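# Bend a rod into an upright arch in two sockets

## Task

Shape the rod into an arch that stands upright, with each of its two ends seated in a different socket on the board.

## Robot and tools

Robot: two arms, left_arm and right_arm, each with a parallel two-finger gripper. Bases in the scene frame: left_arm at (-0.051, +0.360, +0.031) m, right_arm at (+0.020, -0.259, +0.019) m, both nearly unrotated about z. A camera stand sits behind the arms. A loose object may occasionally get a brief push from outside.

Frames: the scene frame has its origin at table-top height, halfway between the nominal bases, with +z up, +x out over the table and left_arm toward +y. Arm names do not match image sides. Each arm reports its hand pose (end_effector_position in metres, end_effector_quat_wxyz) in its own base frame; the table is described in the scene frame. Commanded offsets are taken along the axes of that arm's current Hand target. The gripper's fingers point along its +z and close along its y. The reported point lies between the pads, roughly 1 cm behind the fingertips. Printed poses can be off by a few cm, worse at long reach.

The 14-number row (used by execute_actions and move): left_arm dx, dy, dz, rx, ry, rz, opening, then right_arm dx, dy, dz, rx, ry, rz, opening. Every value lies in [-1, 1]. The six pose values are offsets from that arm's Hand target at the start of the action or move, not absolute poses; 1.0 equals 0.6 m of translation or 180 degrees of rotation, and rx, ry, rz form one rotation vector. Opening is absolute: +1 fully open (0.093 m), -1 closed. Six zeros leave an arm's pose alone; the opening entry is always a command, so resend the present value to keep a gripper unchanged.

execute_actions(actions, cameras): actions is a list of actions; each action is a list of up to 15 rows, one per 1/30 s step, and a short table repeats its last row until step 15. All rows of one action count from the same start pose, and each new action starts from the then-current Hand target, so repeating an offset moves further. cameras lists camera names, ["all"] or []; images come by default only with an empty actions list, which also returns the full state.

move(target, speed, blend, opening_speed, grip_force, blocking, cameras): target is one 14-number row or a list of up to 15 rows; every row is an offset from the Hand targets at the move's start, not from the previous row. Paths are straight lines, rotations take the shorter way, and all arms finish together; a move is cut after 10 s. speed is path speed in m/s, 0.002 to 2.9 (default 0.25; rotation up to twice that in rad/s), one value or one per target. blend, in m, rounds corners in a list (0 = stop at each). opening_speed is the opening change per second on the -1..+1 scale, at least 0.2. grip_force is newtons per pad, 10 to 50, one value or one per arm; it persists, and lower values close slowly. blocking=false returns after about 0.5 s while motion continues. Openings changed at a later target are applied only after all arms come to rest there. The result adds a move: line with the ending (done, off_target, moving, held, fault) and limits (paced = pose clipped, held = steps withheld). Paths do not avoid obstacles or the other arm. Avoid paths that pass near an arm's own base: the elbow can whip around; route around it.

wait(seconds, 0 to 3600) lets time run with no new command; a running move keeps going. stop brakes a running move (braking needs room). zoom_image(camera, region [x0, y0, x1, y1], at most 504 x 504 px) enlarges part of the newest image from cam_head_left, cam_head_right, cam_high, cam_low, cam_left_wrist or cam_right_wrist. Images are 896x504. read_manual gives only licence text. finished_scene(scene) ends the current scene irreversibly; do it only once the arch stays in place without the robot, and make no further call in that reply.

Results: Hand target is the last commanded pose after clipping; the next offsets start there. The gripper often stops short of it; a fresh execute_actions call, even all zeros, re-requests it, otherwise send the remaining gap as an offset. Tool commands shows current gripper commands. grip_measured is motor position on the opening scale; pads meet near -0.94 and each mm of object width adds about 0.0208. It may read up to 0.02 high. For a firm hold, command about 0.41 below the width reading; keep resending that value; release by sending well above it. Joint positions end with the finger gap in metres. Joint velocities may say within noise. Joint torques are raw drive outputs with offsets and noise; joints 1 to 3 wrap at ±28 N m.

Motion limits: each step, commanded rotation is clipped to 40 degrees from the measured one. Friction and gravity can leave the hand low, short or tilted, more when stretched; small moves may misfire, so check pose and straighten tilt after moves.

Avoid: dropping the rod or anything leaving the table, releasing moving parts, fast impacts with the table, board or fixed items, hard presses, strain on wrist camera cables, and any contact between the two arms or grippers (can fail the task; the clearance check does not protect grippers or wrist cameras). Pushing into something keeps loading the arm until you command back past the gripper. Holding loads or straining at full reach heats motors: MOTOR HOT appears at 75 °C, at 90 °C the arm folds and stops for the rest of the scene, at 100 °C it goes limp.

Each tool is called after ">>>" as name(argument=value, ...) on one line, values as JSON.

## Session

>>> execute_actions(actions=[])

Scene clock: 0.00 s.
left_arm: end_effector_position=(+0.3292, -0.1053, +0.1884) grip_measured=+1.000 end_effector_quat_wxyz=(+0.582, +0.120, +0.778, -0.204) | right_arm: end_effector_position=(+0.2544, +0.0894, +0.2072) grip_measured=+1.000 end_effector_quat_wxyz=(+0.669, -0.004, +0.741, +0.056)
Joint positions: left_arm=[-0.152 1.011 0.406 0.351 0.328 -0.101 0.093] | right_arm=[0.705 0.507 0.23 0.157 0.611 0.147 0.093]
Joint velocities: within noise
Joint torques (N m): no reading
Heat: left arm: 29 °C; right arm: 28 °C.
Hand target: left_arm +0.3309, -0.1056, +0.1955; +0.590, +0.121, +0.772, -0.204 | right_arm +0.2549, +0.0899, +0.2161; +0.676, +0.001, +0.734, +0.063
Tool commands: left_gripper/opening=+1.0 right_gripper/opening=+1.0

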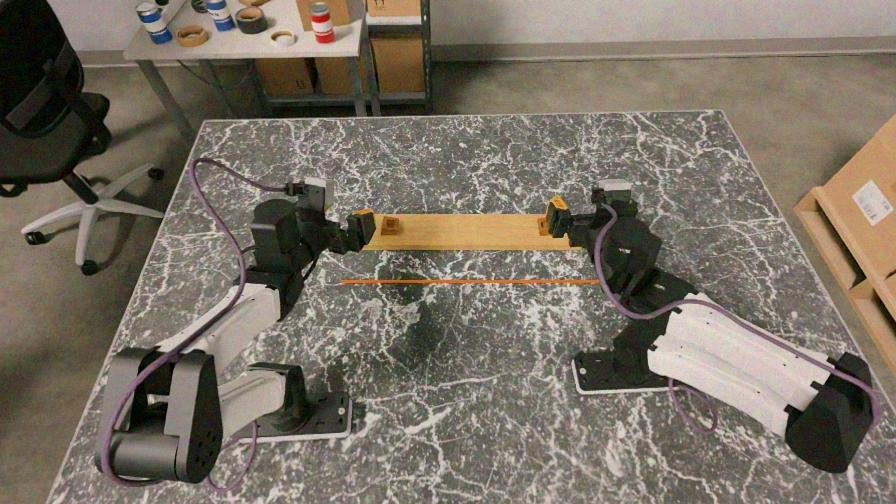

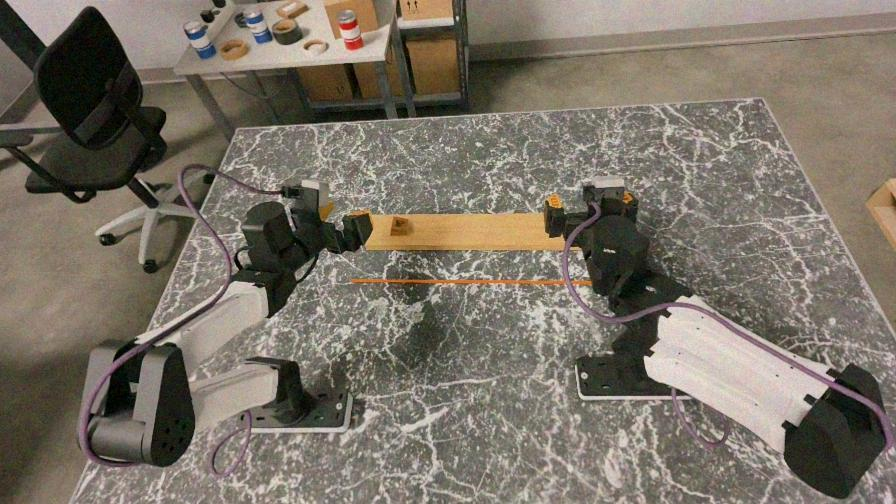

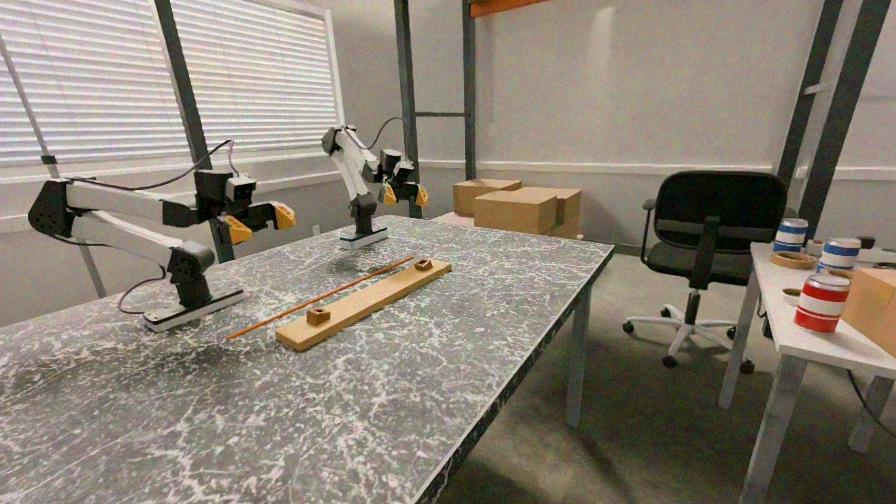

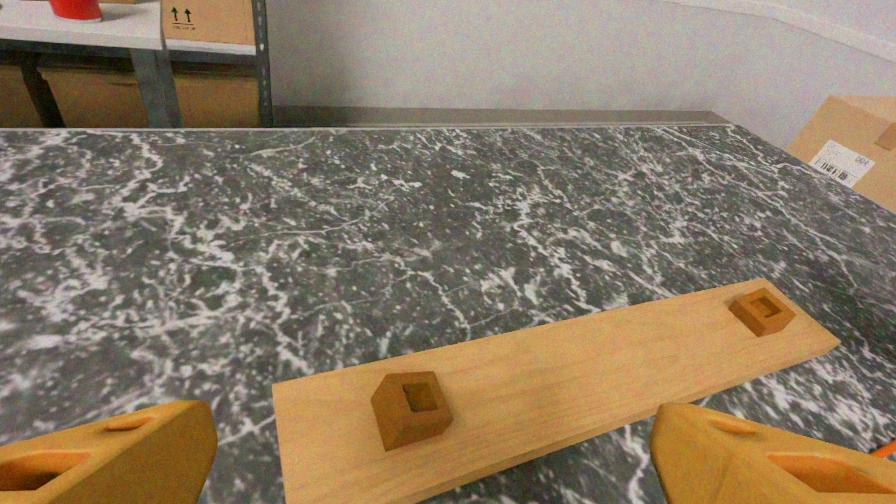

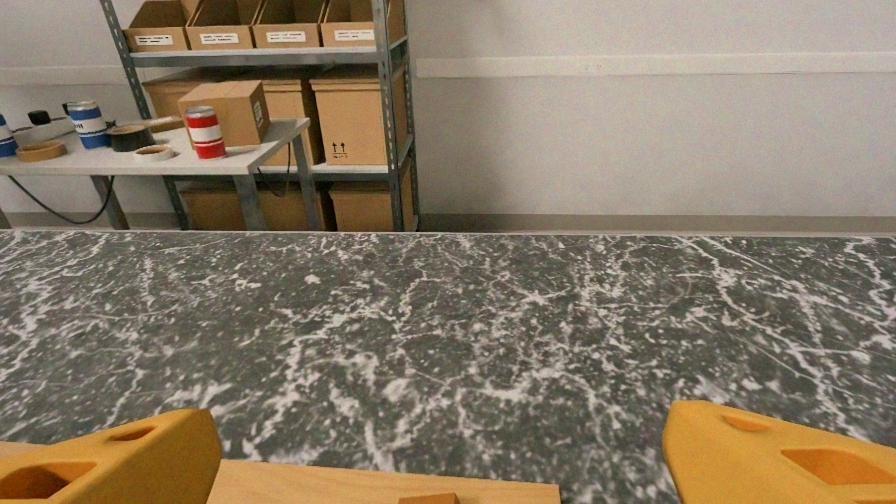

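>>> zoom_image(camera="cam_left_wrist", region=[340, 260, 840, 504])

>>> zoom_image(camera="cam_low", region=[210, 230, 470, 360])

>>> zoom_image(camera="cam_head_left", region=[320, 180, 640, 320])

Scaled by 1.008.

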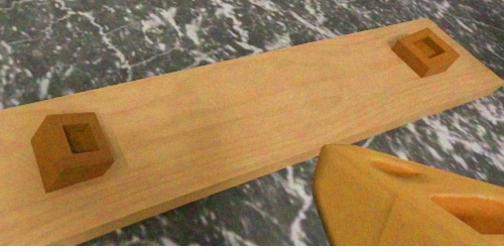

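Scaled by 1.938.

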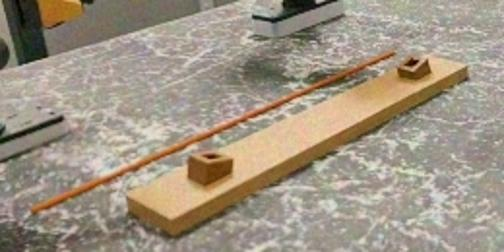

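Scaled by 1.575.

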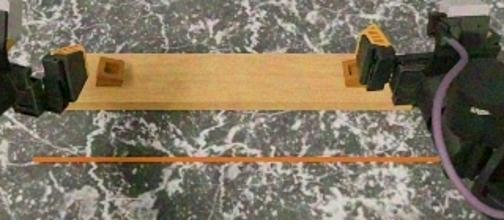

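>>> move(target=[-0.089,-0.084,-0.011,0.409,0.199,-0.335,1,-0.074,-0.09,-0.025,-0.399,0.331,0.397,1], speed=0.4, cameras=["all"])

Scene clock: 26.07 s.
left_arm: end_effector_position=(+0.3174, -0.1428, +0.2496) grip_measured=+1.000 end_effector_quat_wxyz=(+0.081, +0.013, +0.712, -0.697) | right_arm: end_effector_position=(+0.2460, +0.0357, +0.2455) grip_measured=+1.000 end_effector_quat_wxyz=(+0.179, +0.238, +0.665, +0.685)
Joint positions: left_arm=[0.082 1.523 0.985 -0.223 1.55 -0.675 0.093] | right_arm=[-0.6 1.174 0.776 -0.958 -1.573 0.304 0.093]
Joint torques (N m): left_arm=[-0.35 -4.77 7.39 1.11 0.67 -0.13] | right_arm=[-0.53 -2.61 10.04 0.66 -1 0]
Heat: left arm: 31 °C; right arm: 33 °C.
Hand target: left_arm +0.3183, -0.1444, +0.2569; +0.000, +0.109, +0.589, -0.800 | right_arm +0.2483, +0.0311, +0.2563; +0.000, +0.002, +0.641, +0.768
Off the commanded pose: left_arm 0.008 m, 23 deg | right_arm 0.012 m, 36 deg.
joint sent to its limit (left arm) — joint 5 (wrist yaw), upper limit. The joint targets are off in orientation, not in position.
joint sent to its limit (right arm) — joint 5 (wrist yaw), lower limit. The joint targets are off in orientation, not in position.
move: off_target (left_arm, right_arm)

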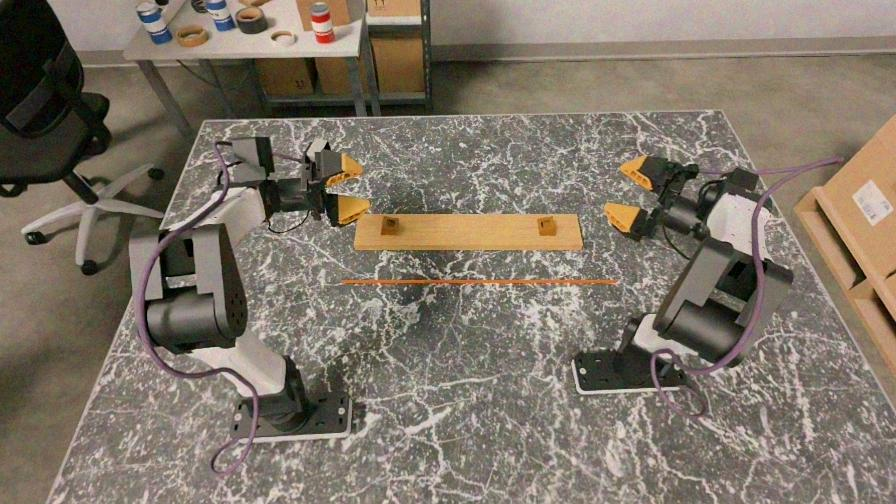

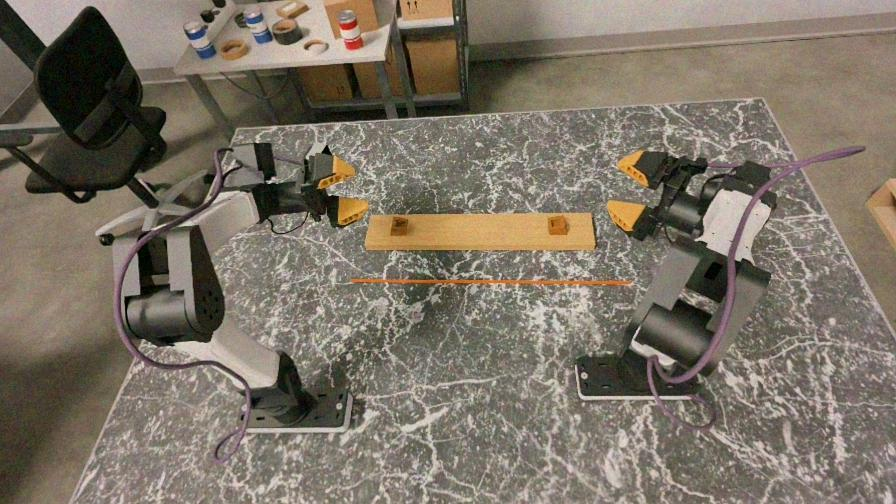

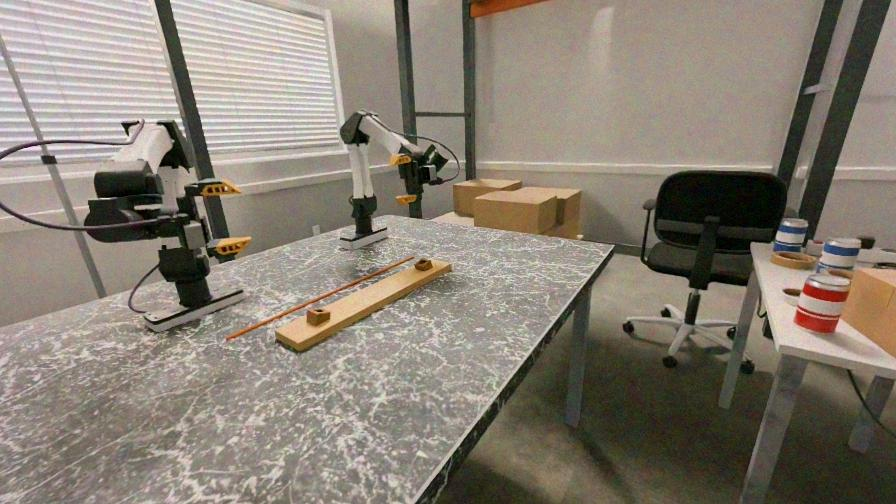

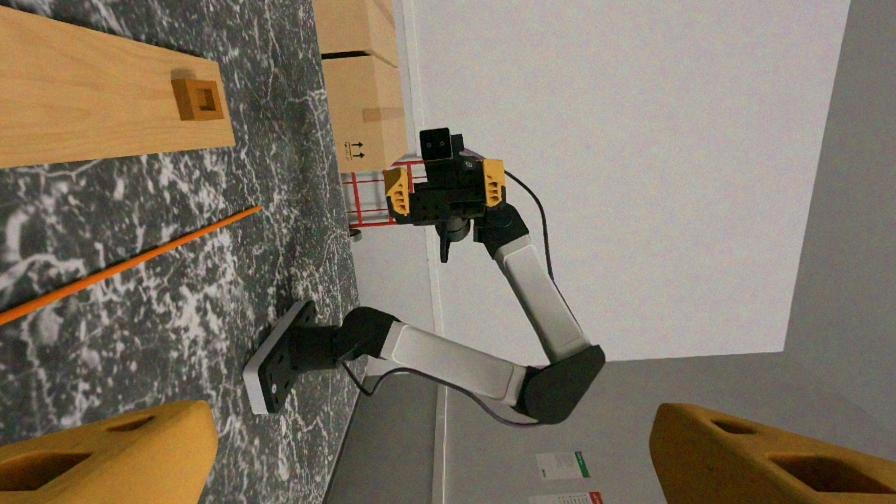

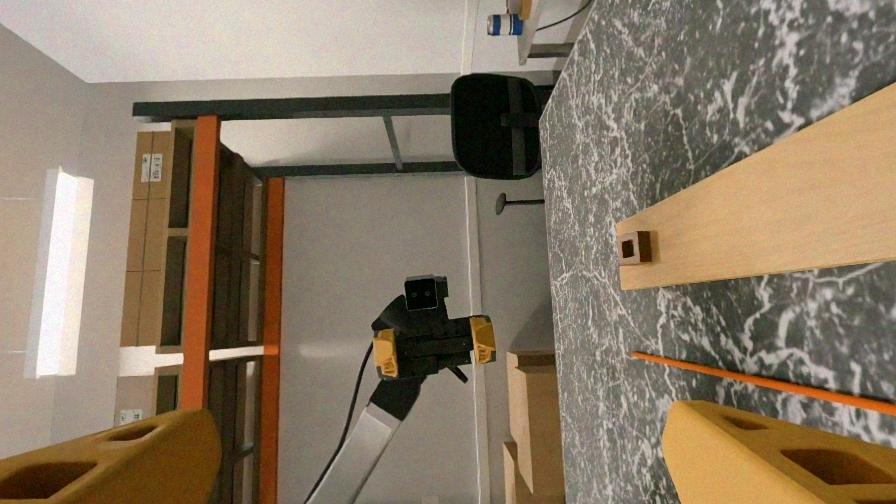

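>>> move(target=[0.094,0.120,-0.058,-0.437,0.437,0.262,0,0.063,-0.113,-0.08,0.427,0.427,-0.3575,0], speed=0.5, cameras=["all"])

Scene clock: 33.97 s.
left_arm: end_effector_position=(+0.2779, -0.1254, +0.1671) grip_measured=+0.002 end_effector_quat_wxyz=(-0.009, +0.700, +0.714, -0.008) | right_arm: end_effector_position=(+0.2097, -0.0048, +0.1795) grip_measured=+0.002 end_effector_quat_wxyz=(+0.009, +0.700, -0.714, -0.012)
Joint positions: left_arm=[-0.419 1.725 1.624 -1.492 0.009 1.131 0.045] | right_arm=[-0.026 1.377 1.333 -1.555 -0.004 -1.577 0.045]
Joint torques (N m): left_arm=[-0.38 -7.04 4.36 0.3 -0.07 0.05] | right_arm=[0.65 -5.57 5.57 0.44 -0.19 -0.16]
Heat: left arm: 30 °C; right arm: 33 °C.
Hand target: left_arm +0.2785, -0.1263, +0.1693; -0.001, +0.707, +0.707, +0.000 | right_arm +0.2103, -0.0038, +0.1810; +0.000, +0.707, -0.707, +0.001
Off the commanded pose: left_arm 0.003 m, 2 deg | right_arm 0.002 m, 2 deg.
move: done; limits=paced

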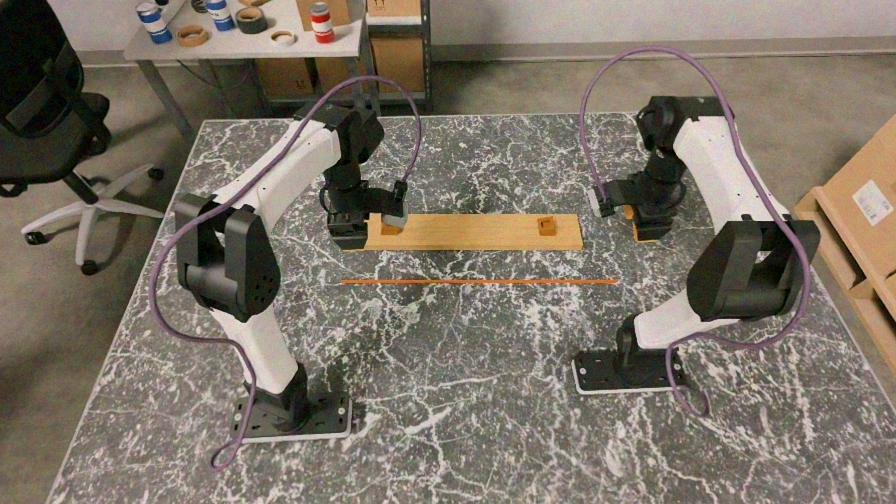

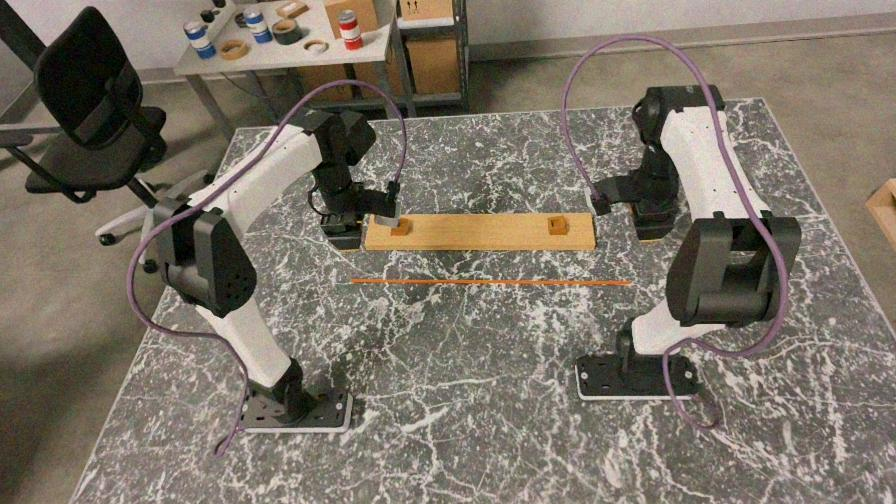

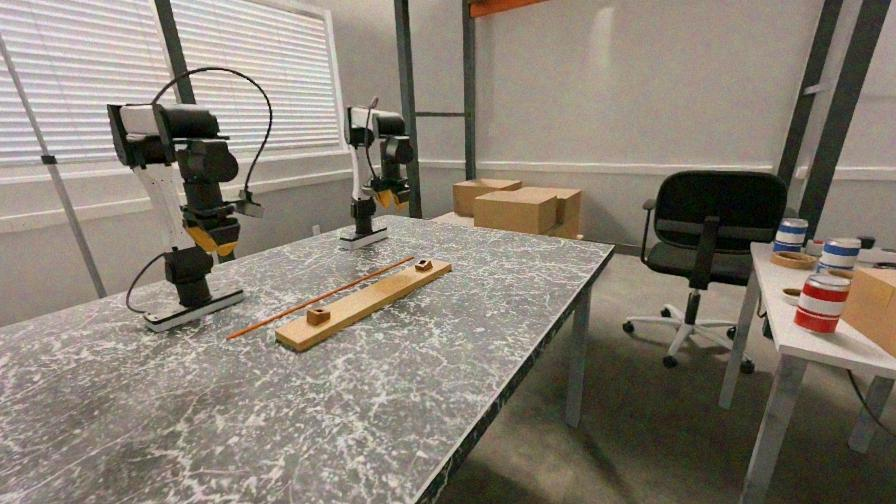

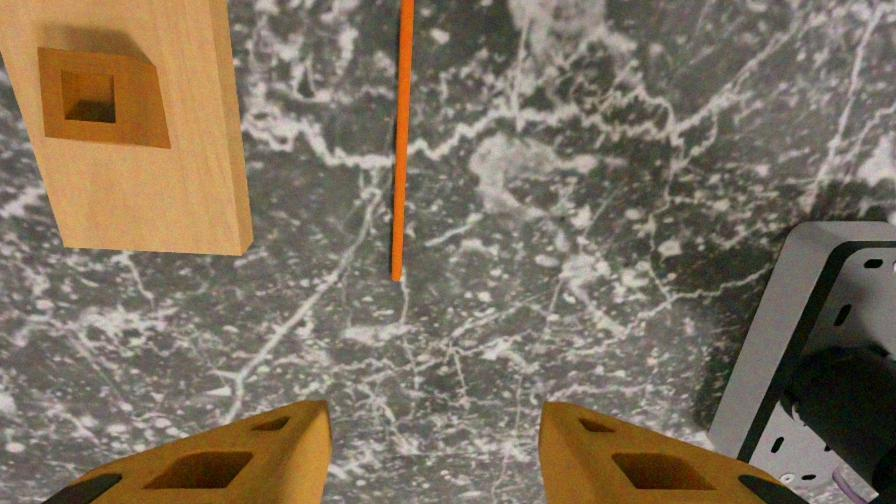

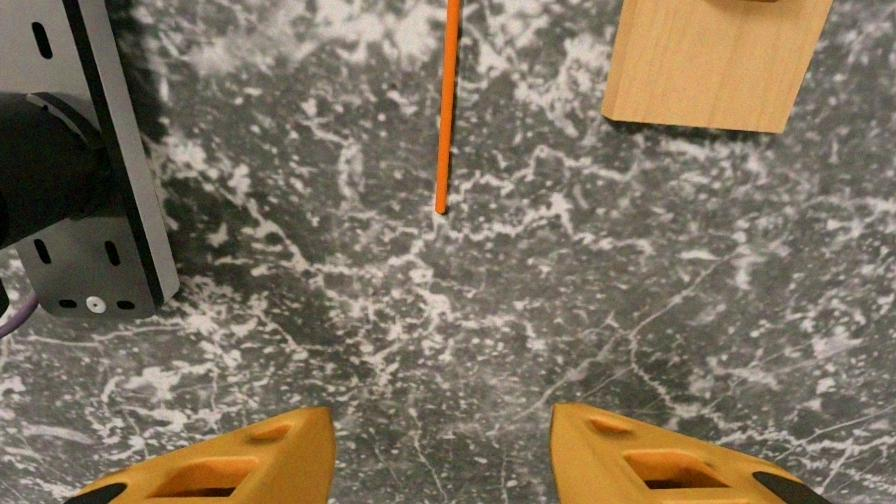

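>>> move(target=[0.025,0.042,0.225,0,0,0,-0.3,-0.047,0,0.225,0,0,0,-0.3], speed=0.3, cameras=["all"])

Scene clock: 40.50 s.
left_arm: end_effector_position=(+0.3023, -0.1134, +0.0420) grip_measured=-0.297 end_effector_quat_wxyz=(+0.005, +0.705, +0.710, +0.001) | right_arm: end_effector_position=(+0.2100, +0.0231, +0.0511) grip_measured=-0.298 end_effector_quat_wxyz=(-0.003, +0.707, -0.707, +0.001)
Joint positions: left_arm=[-0.358 1.812 1.226 -0.975 0.002 1.206 0.031] | right_arm=[0.108 1.383 0.823 -1.006 -0.002 -1.462 0.031]
Joint torques (N m): left_arm=[0.76 -4.86 4.37 0.36 0.04 0.05] | right_arm=[0.75 -2.73 5.64 0.5 -0.19 0.07]
Heat: left arm: 31 °C; right arm: 33 °C.
Hand target: left_arm +0.3037, -0.1112, +0.0344; +0.000, +0.707, +0.707, +0.000 | right_arm +0.2105, +0.0244, +0.0460; -0.001, +0.707, -0.707, +0.000
Off the commanded pose: left_arm 0.008 m, 1 deg | right_arm 0.005 m, 0 deg.
move: done

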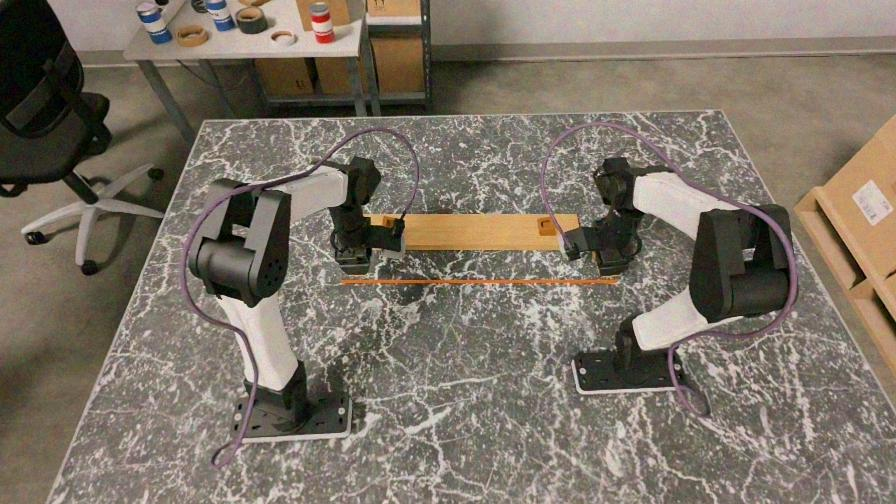

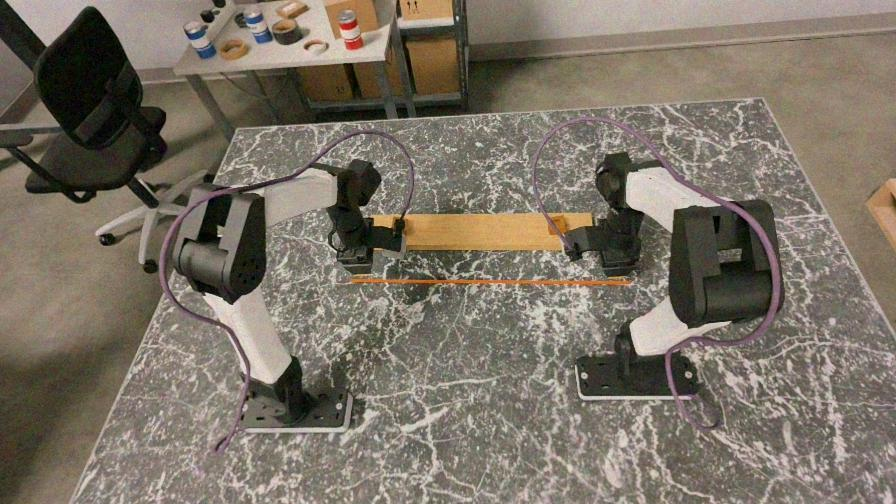

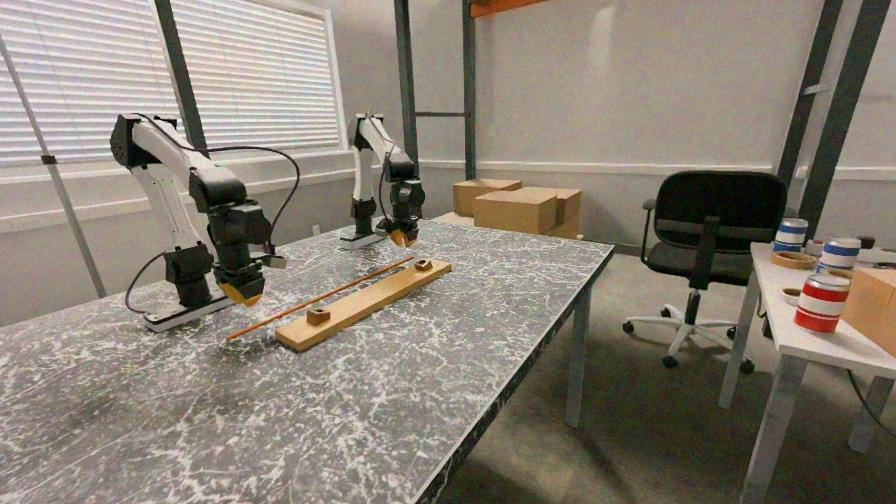

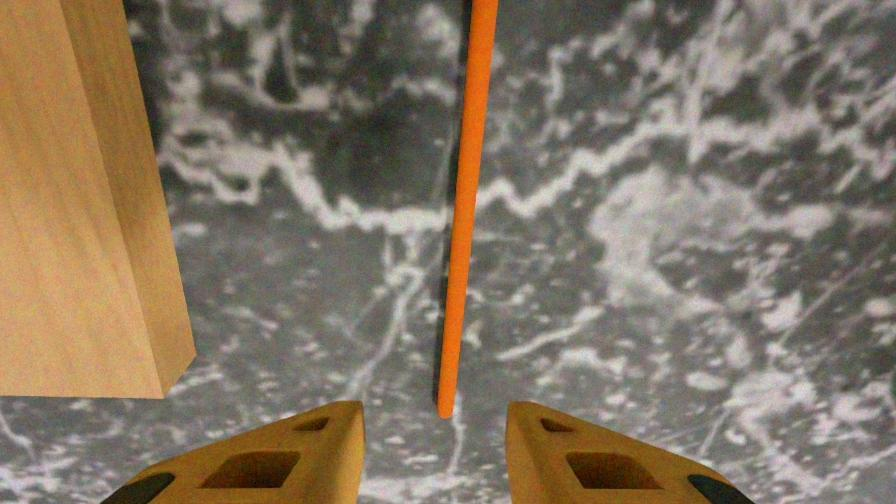

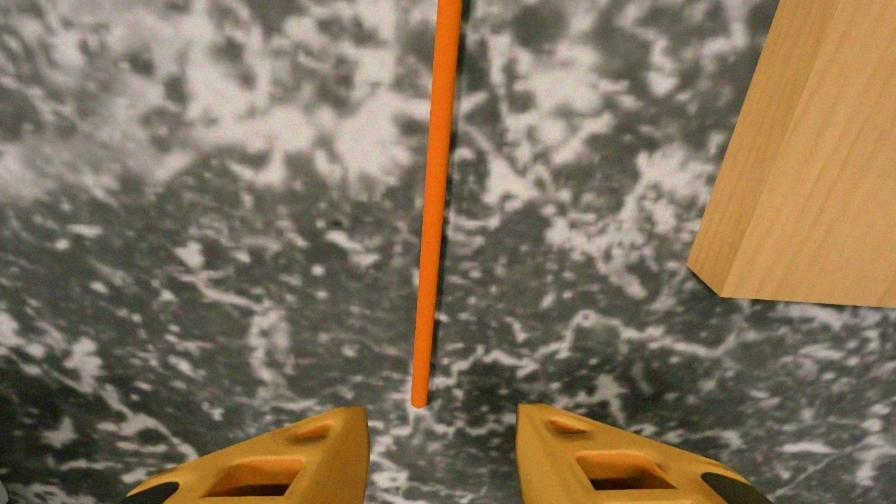

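>>> move(target=[0,-0.013,0.07,0,0,0,-0.3,0,0.008,0.07,0,0,0,-0.3], speed=0.2, cameras=["cam_low","cam_left_wrist","cam_right_wrist"])

Scene clock: 46.23 s.
left_arm: end_effector_position=(+0.2948, -0.1106, -0.0021) grip_measured=-0.297 end_effector_quat_wxyz=(+0.001, +0.705, +0.710, +0.000) | right_arm: end_effector_position=(+0.2054, +0.0225, +0.0083) grip_measured=-0.298 end_effector_quat_wxyz=(-0.001, +0.706, -0.708, +0.000)
Joint positions: left_arm=[-0.358 1.862 1.099 -0.805 0.002 1.206 0.031] | right_arm=[0.108 1.445 0.688 -0.812 -0.002 -1.46 0.031]
Joint torques (N m): left_arm=[0.05 -5.09 4.23 0.34 0.02 -0.02] | right_arm=[0.91 -2.92 5.34 0.54 -0.17 0.08]
Heat: left arm: 31 °C; right arm: 33 °C.
Hand target: left_arm +0.2958, -0.1112, -0.0077; +0.000, +0.707, +0.707, +0.000 | right_arm +0.2057, +0.0244, +0.0040; -0.001, +0.707, -0.707, +0.000
Off the commanded pose: left_arm 0.006 m, 0 deg | right_arm 0.005 m, 0 deg.
move: done

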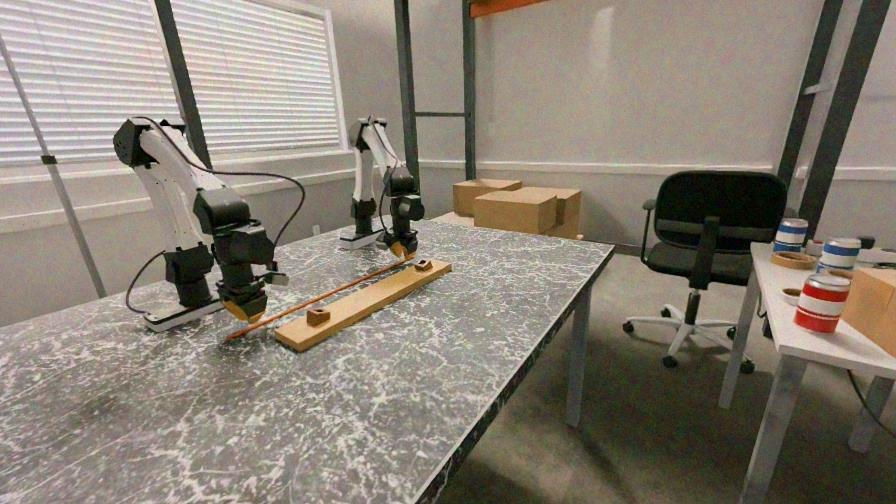

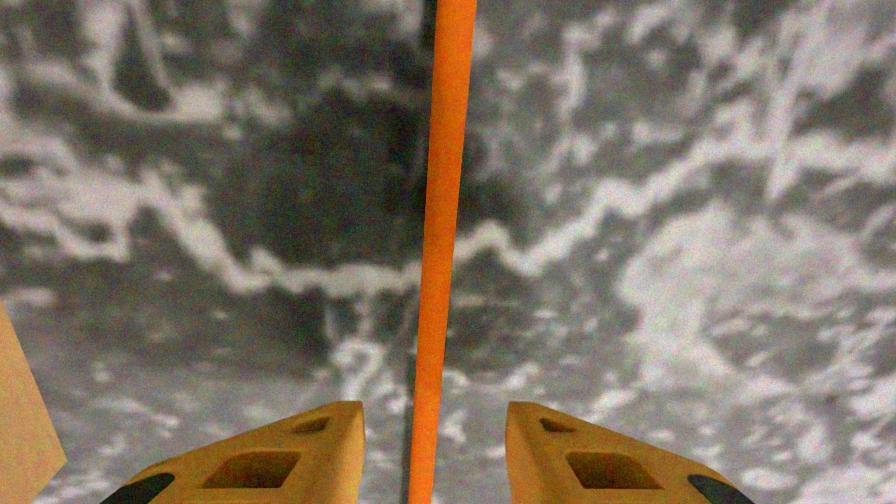

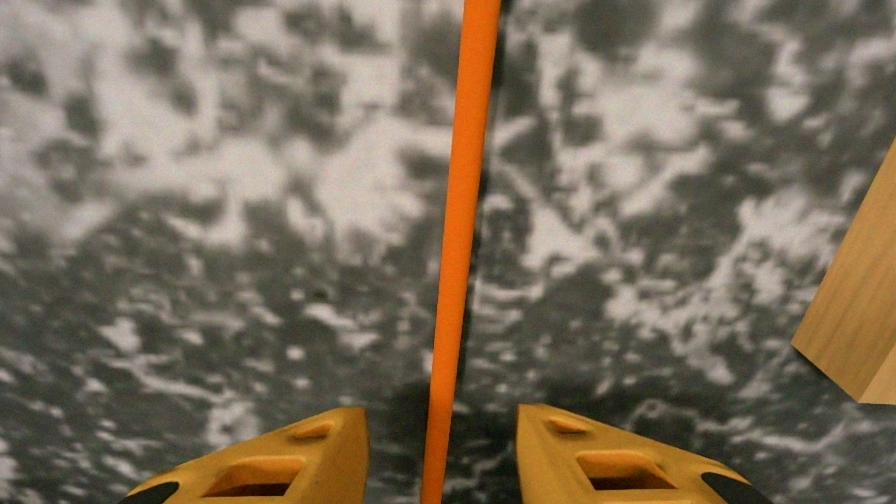

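>>> move(target=[0,0.004,0.022,0,0,0,-0.3,0,0.003,0.021,0,0,0,-0.3], speed=0.08, cameras=["cam_left_wrist","cam_right_wrist"])

>>> move(target=[0,0,0,0,0,0,-1,0,0,0,0,0,0,-1], grip_force=40, cameras=["cam_left_wrist","cam_right_wrist"])

Scene clock: 49.03 s.
left_arm: end_effector_position=(+0.2963, -0.1111, -0.0133) grip_measured=-0.297 end_effector_quat_wxyz=(+0.000, +0.705, +0.710, -0.001) | right_arm: end_effector_position=(+0.2039, +0.0230, -0.0042) grip_measured=-0.298 end_effector_quat_wxyz=(-0.001, +0.707, -0.707, +0.000)
Joint positions: left_arm=[-0.358 1.893 1.089 -0.769 0.002 1.206 0.031] | right_arm=[0.111 1.47 0.651 -0.749 -0.001 -1.459 0.031]
Joint torques (N m): left_arm=[0.27 -4.98 3.92 0.48 0.02 0.01] | right_arm=[0.66 -2.88 5.19 0.5 -0.17 0.08]
Heat: left arm: 32 °C; right arm: 33 °C.
Hand target: left_arm +0.2983, -0.1112, -0.0208; +0.000, +0.707, +0.707, +0.000 | right_arm +0.2039, +0.0244, -0.0086; +0.000, +0.707, -0.707, +0.000
Off the commanded pose: left_arm 0.008 m, 0 deg | right_arm 0.005 m, 0 deg.
move: done

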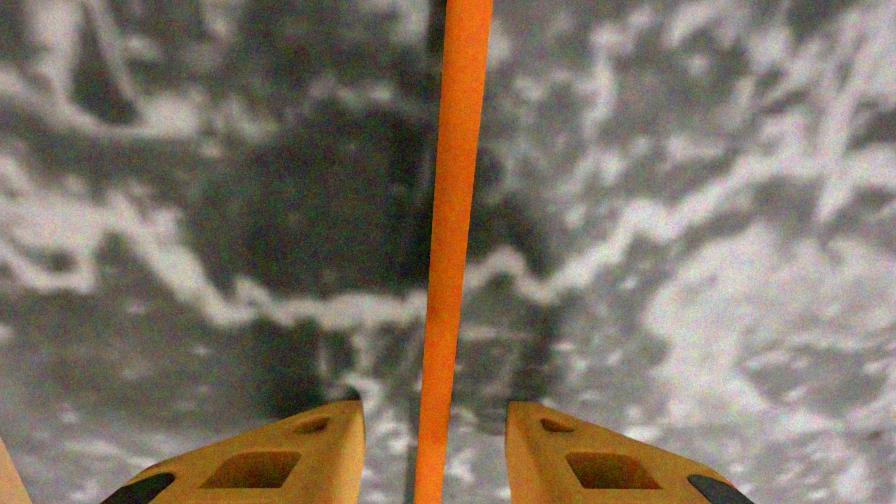

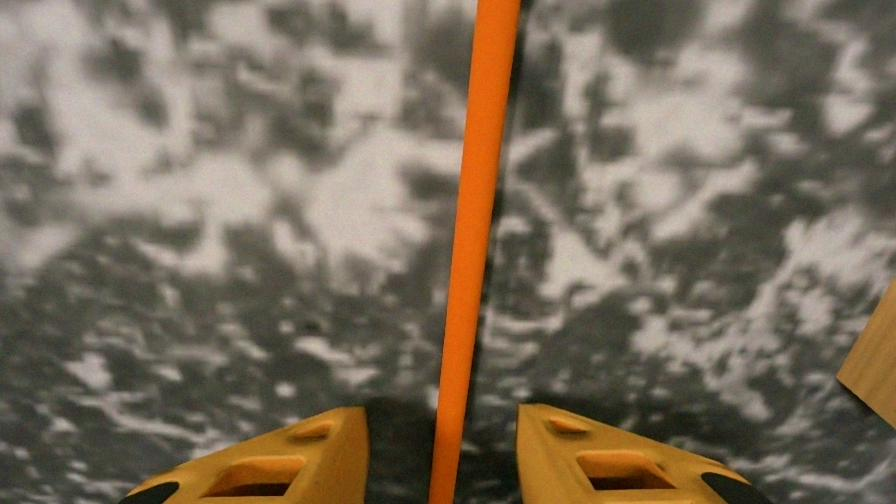

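Scene clock: 51.17 s.
left_arm: end_effector_position=(+0.2998, -0.1116, -0.0133) grip_measured=-0.966 end_effector_quat_wxyz=(+0.005, +0.705, +0.710, +0.004) | right_arm: end_effector_position=(+0.2040, +0.0230, -0.0042) grip_measured=-0.985 end_effector_quat_wxyz=(-0.002, +0.707, -0.707, +0.000)
Joint positions: left_arm=[-0.358 1.893 1.089 -0.754 -0.003 1.206 0] | right_arm=[0.111 1.47 0.651 -0.749 -0.001 -1.459 0]
Joint torques (N m): left_arm=[0.18 -4.93 3.93 0.35 0.08 0.01] | right_arm=[0.73 -2.84 5.22 0.53 -0.18 0.07]
Heat: left arm: 32 °C; right arm: 32 °C.
Hand target: left_arm +0.2983, -0.1112, -0.0208; +0.000, +0.707, +0.707, +0.000 | right_arm +0.2039, +0.0244, -0.0086; +0.000, +0.707, -0.707, +0.000
Off the commanded pose: left_arm 0.008 m, 1 deg | right_arm 0.005 m, 0 deg.
grip_force (N): 40, 40
move: done

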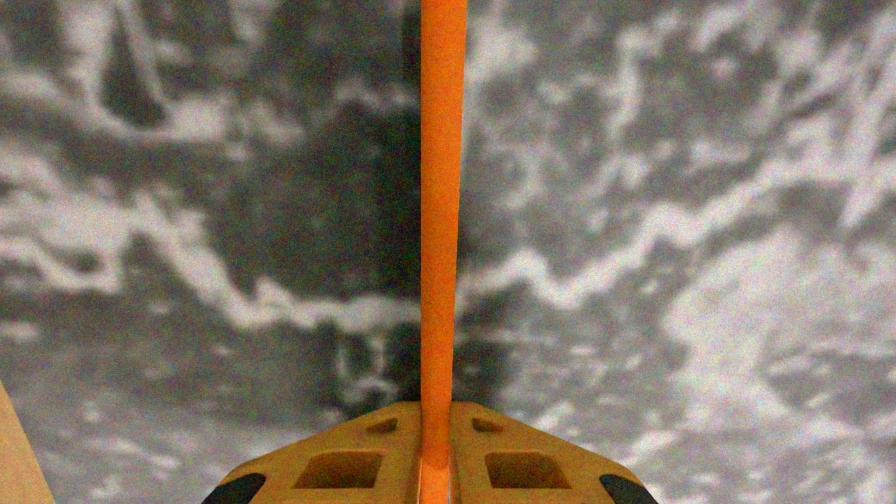

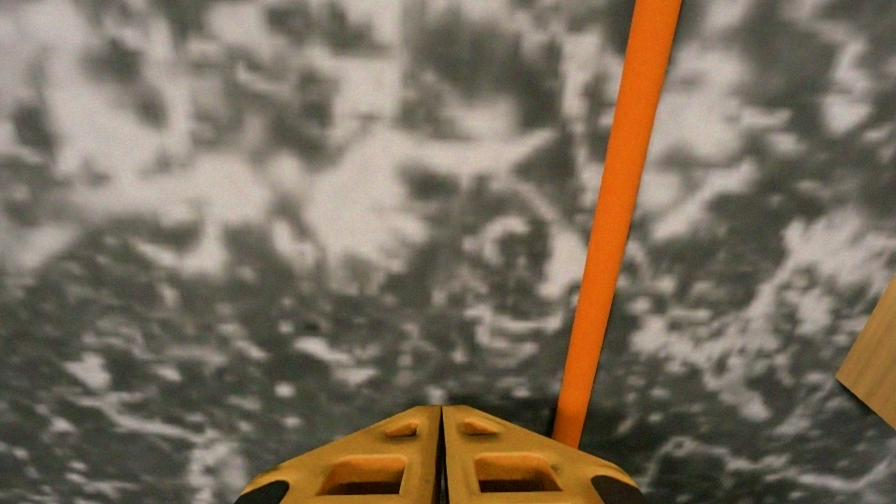

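>>> move(target=[[0,0,0,0,0,0,-1,0,0,-0.035,0,0,0,-1],[0,0,0,0,0,0,-1,0,-0.045,-0.035,0,0,0.04,-0.3],[0,0,0,0,0,0,-1,0,-0.045,0.006,0,0,0.04,-0.3]], speed=0.12, cameras=["all"])

Scene clock: 58.03 s.
left_arm: end_effector_position=(+0.2998, -0.1116, -0.0133) grip_measured=-0.971 end_effector_quat_wxyz=(+0.005, +0.705, +0.710, +0.004) | right_arm: end_effector_position=(+0.2308, +0.0260, -0.0071) grip_measured=-0.302 end_effector_quat_wxyz=(+0.002, -0.666, +0.746, +0.000)
Joint positions: left_arm=[-0.358 1.893 1.089 -0.754 -0.003 1.206 0] | right_arm=[0.111 1.582 0.743 -0.728 -0.001 -1.347 0.031]
Joint torques (N m): left_arm=[0.27 -4.97 3.93 0.32 0.06 0] | right_arm=[-0.46 -3.63 5.07 0.56 -0.19 0.07]
Heat: left arm: 32 °C; right arm: 32 °C.
Hand target: left_arm +0.2983, -0.1112, -0.0208; +0.000, +0.707, +0.707, +0.000 | right_arm +0.2310, +0.0244, -0.0122; +0.001, -0.662, +0.750, +0.000
Off the commanded pose: left_arm 0.008 m, 1 deg | right_arm 0.005 m, 1 deg.
grip_force (N): 40, 40
move: done; target 2's new opening was sent with right_arm's hand 0.011 m and 1 deg from that target

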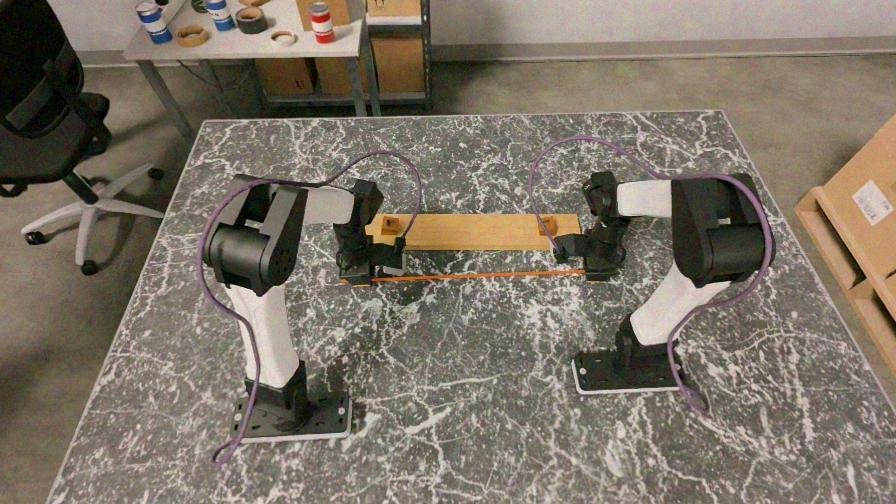

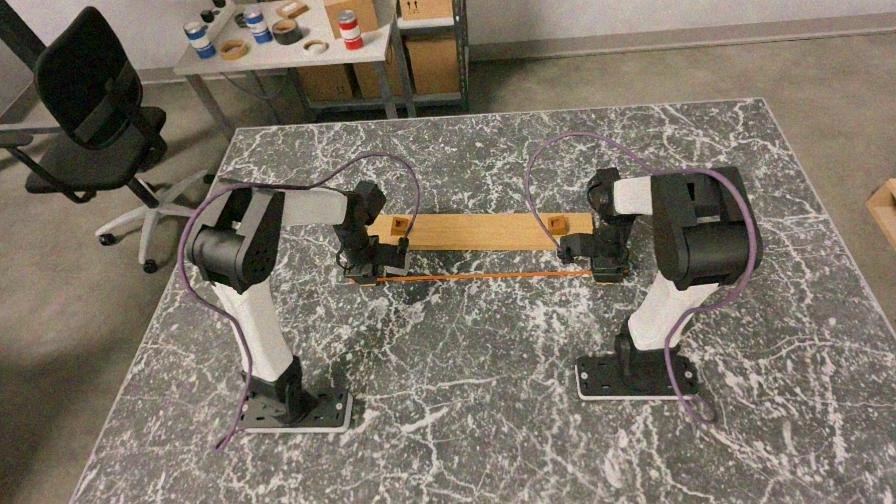

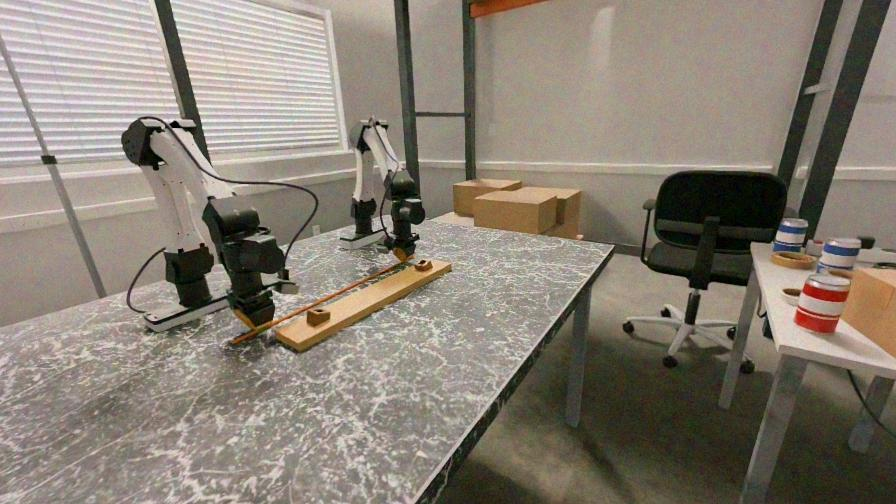

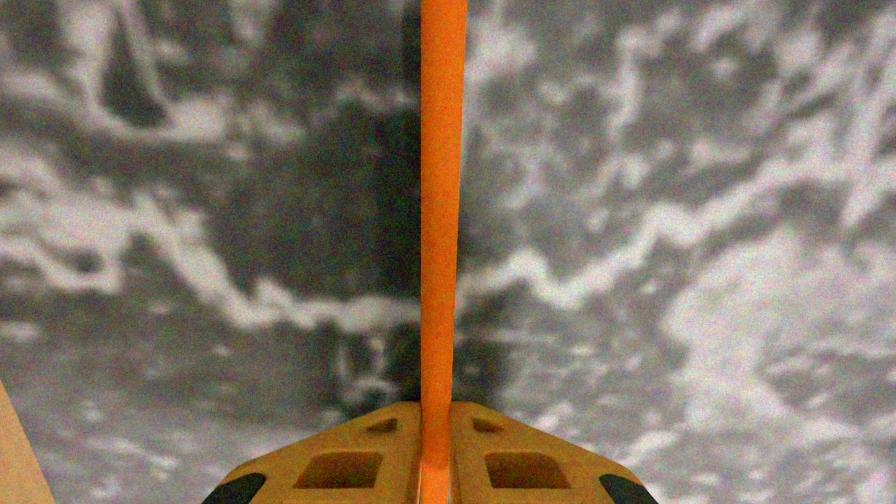

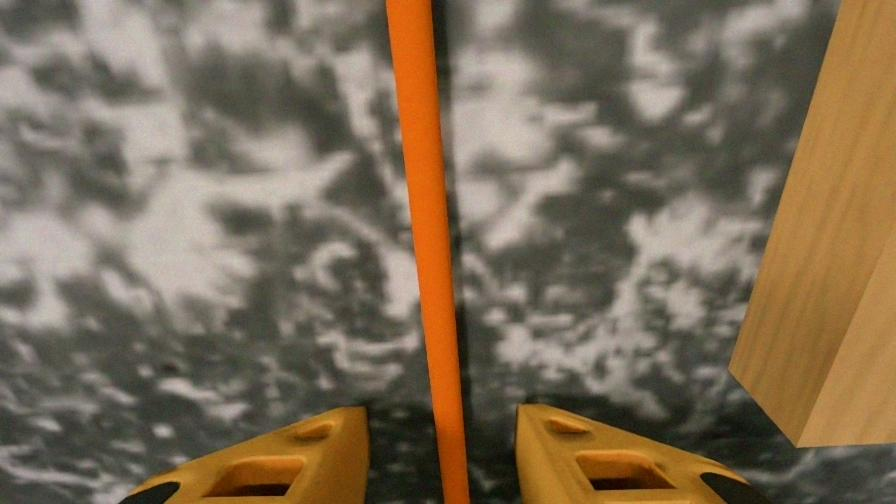

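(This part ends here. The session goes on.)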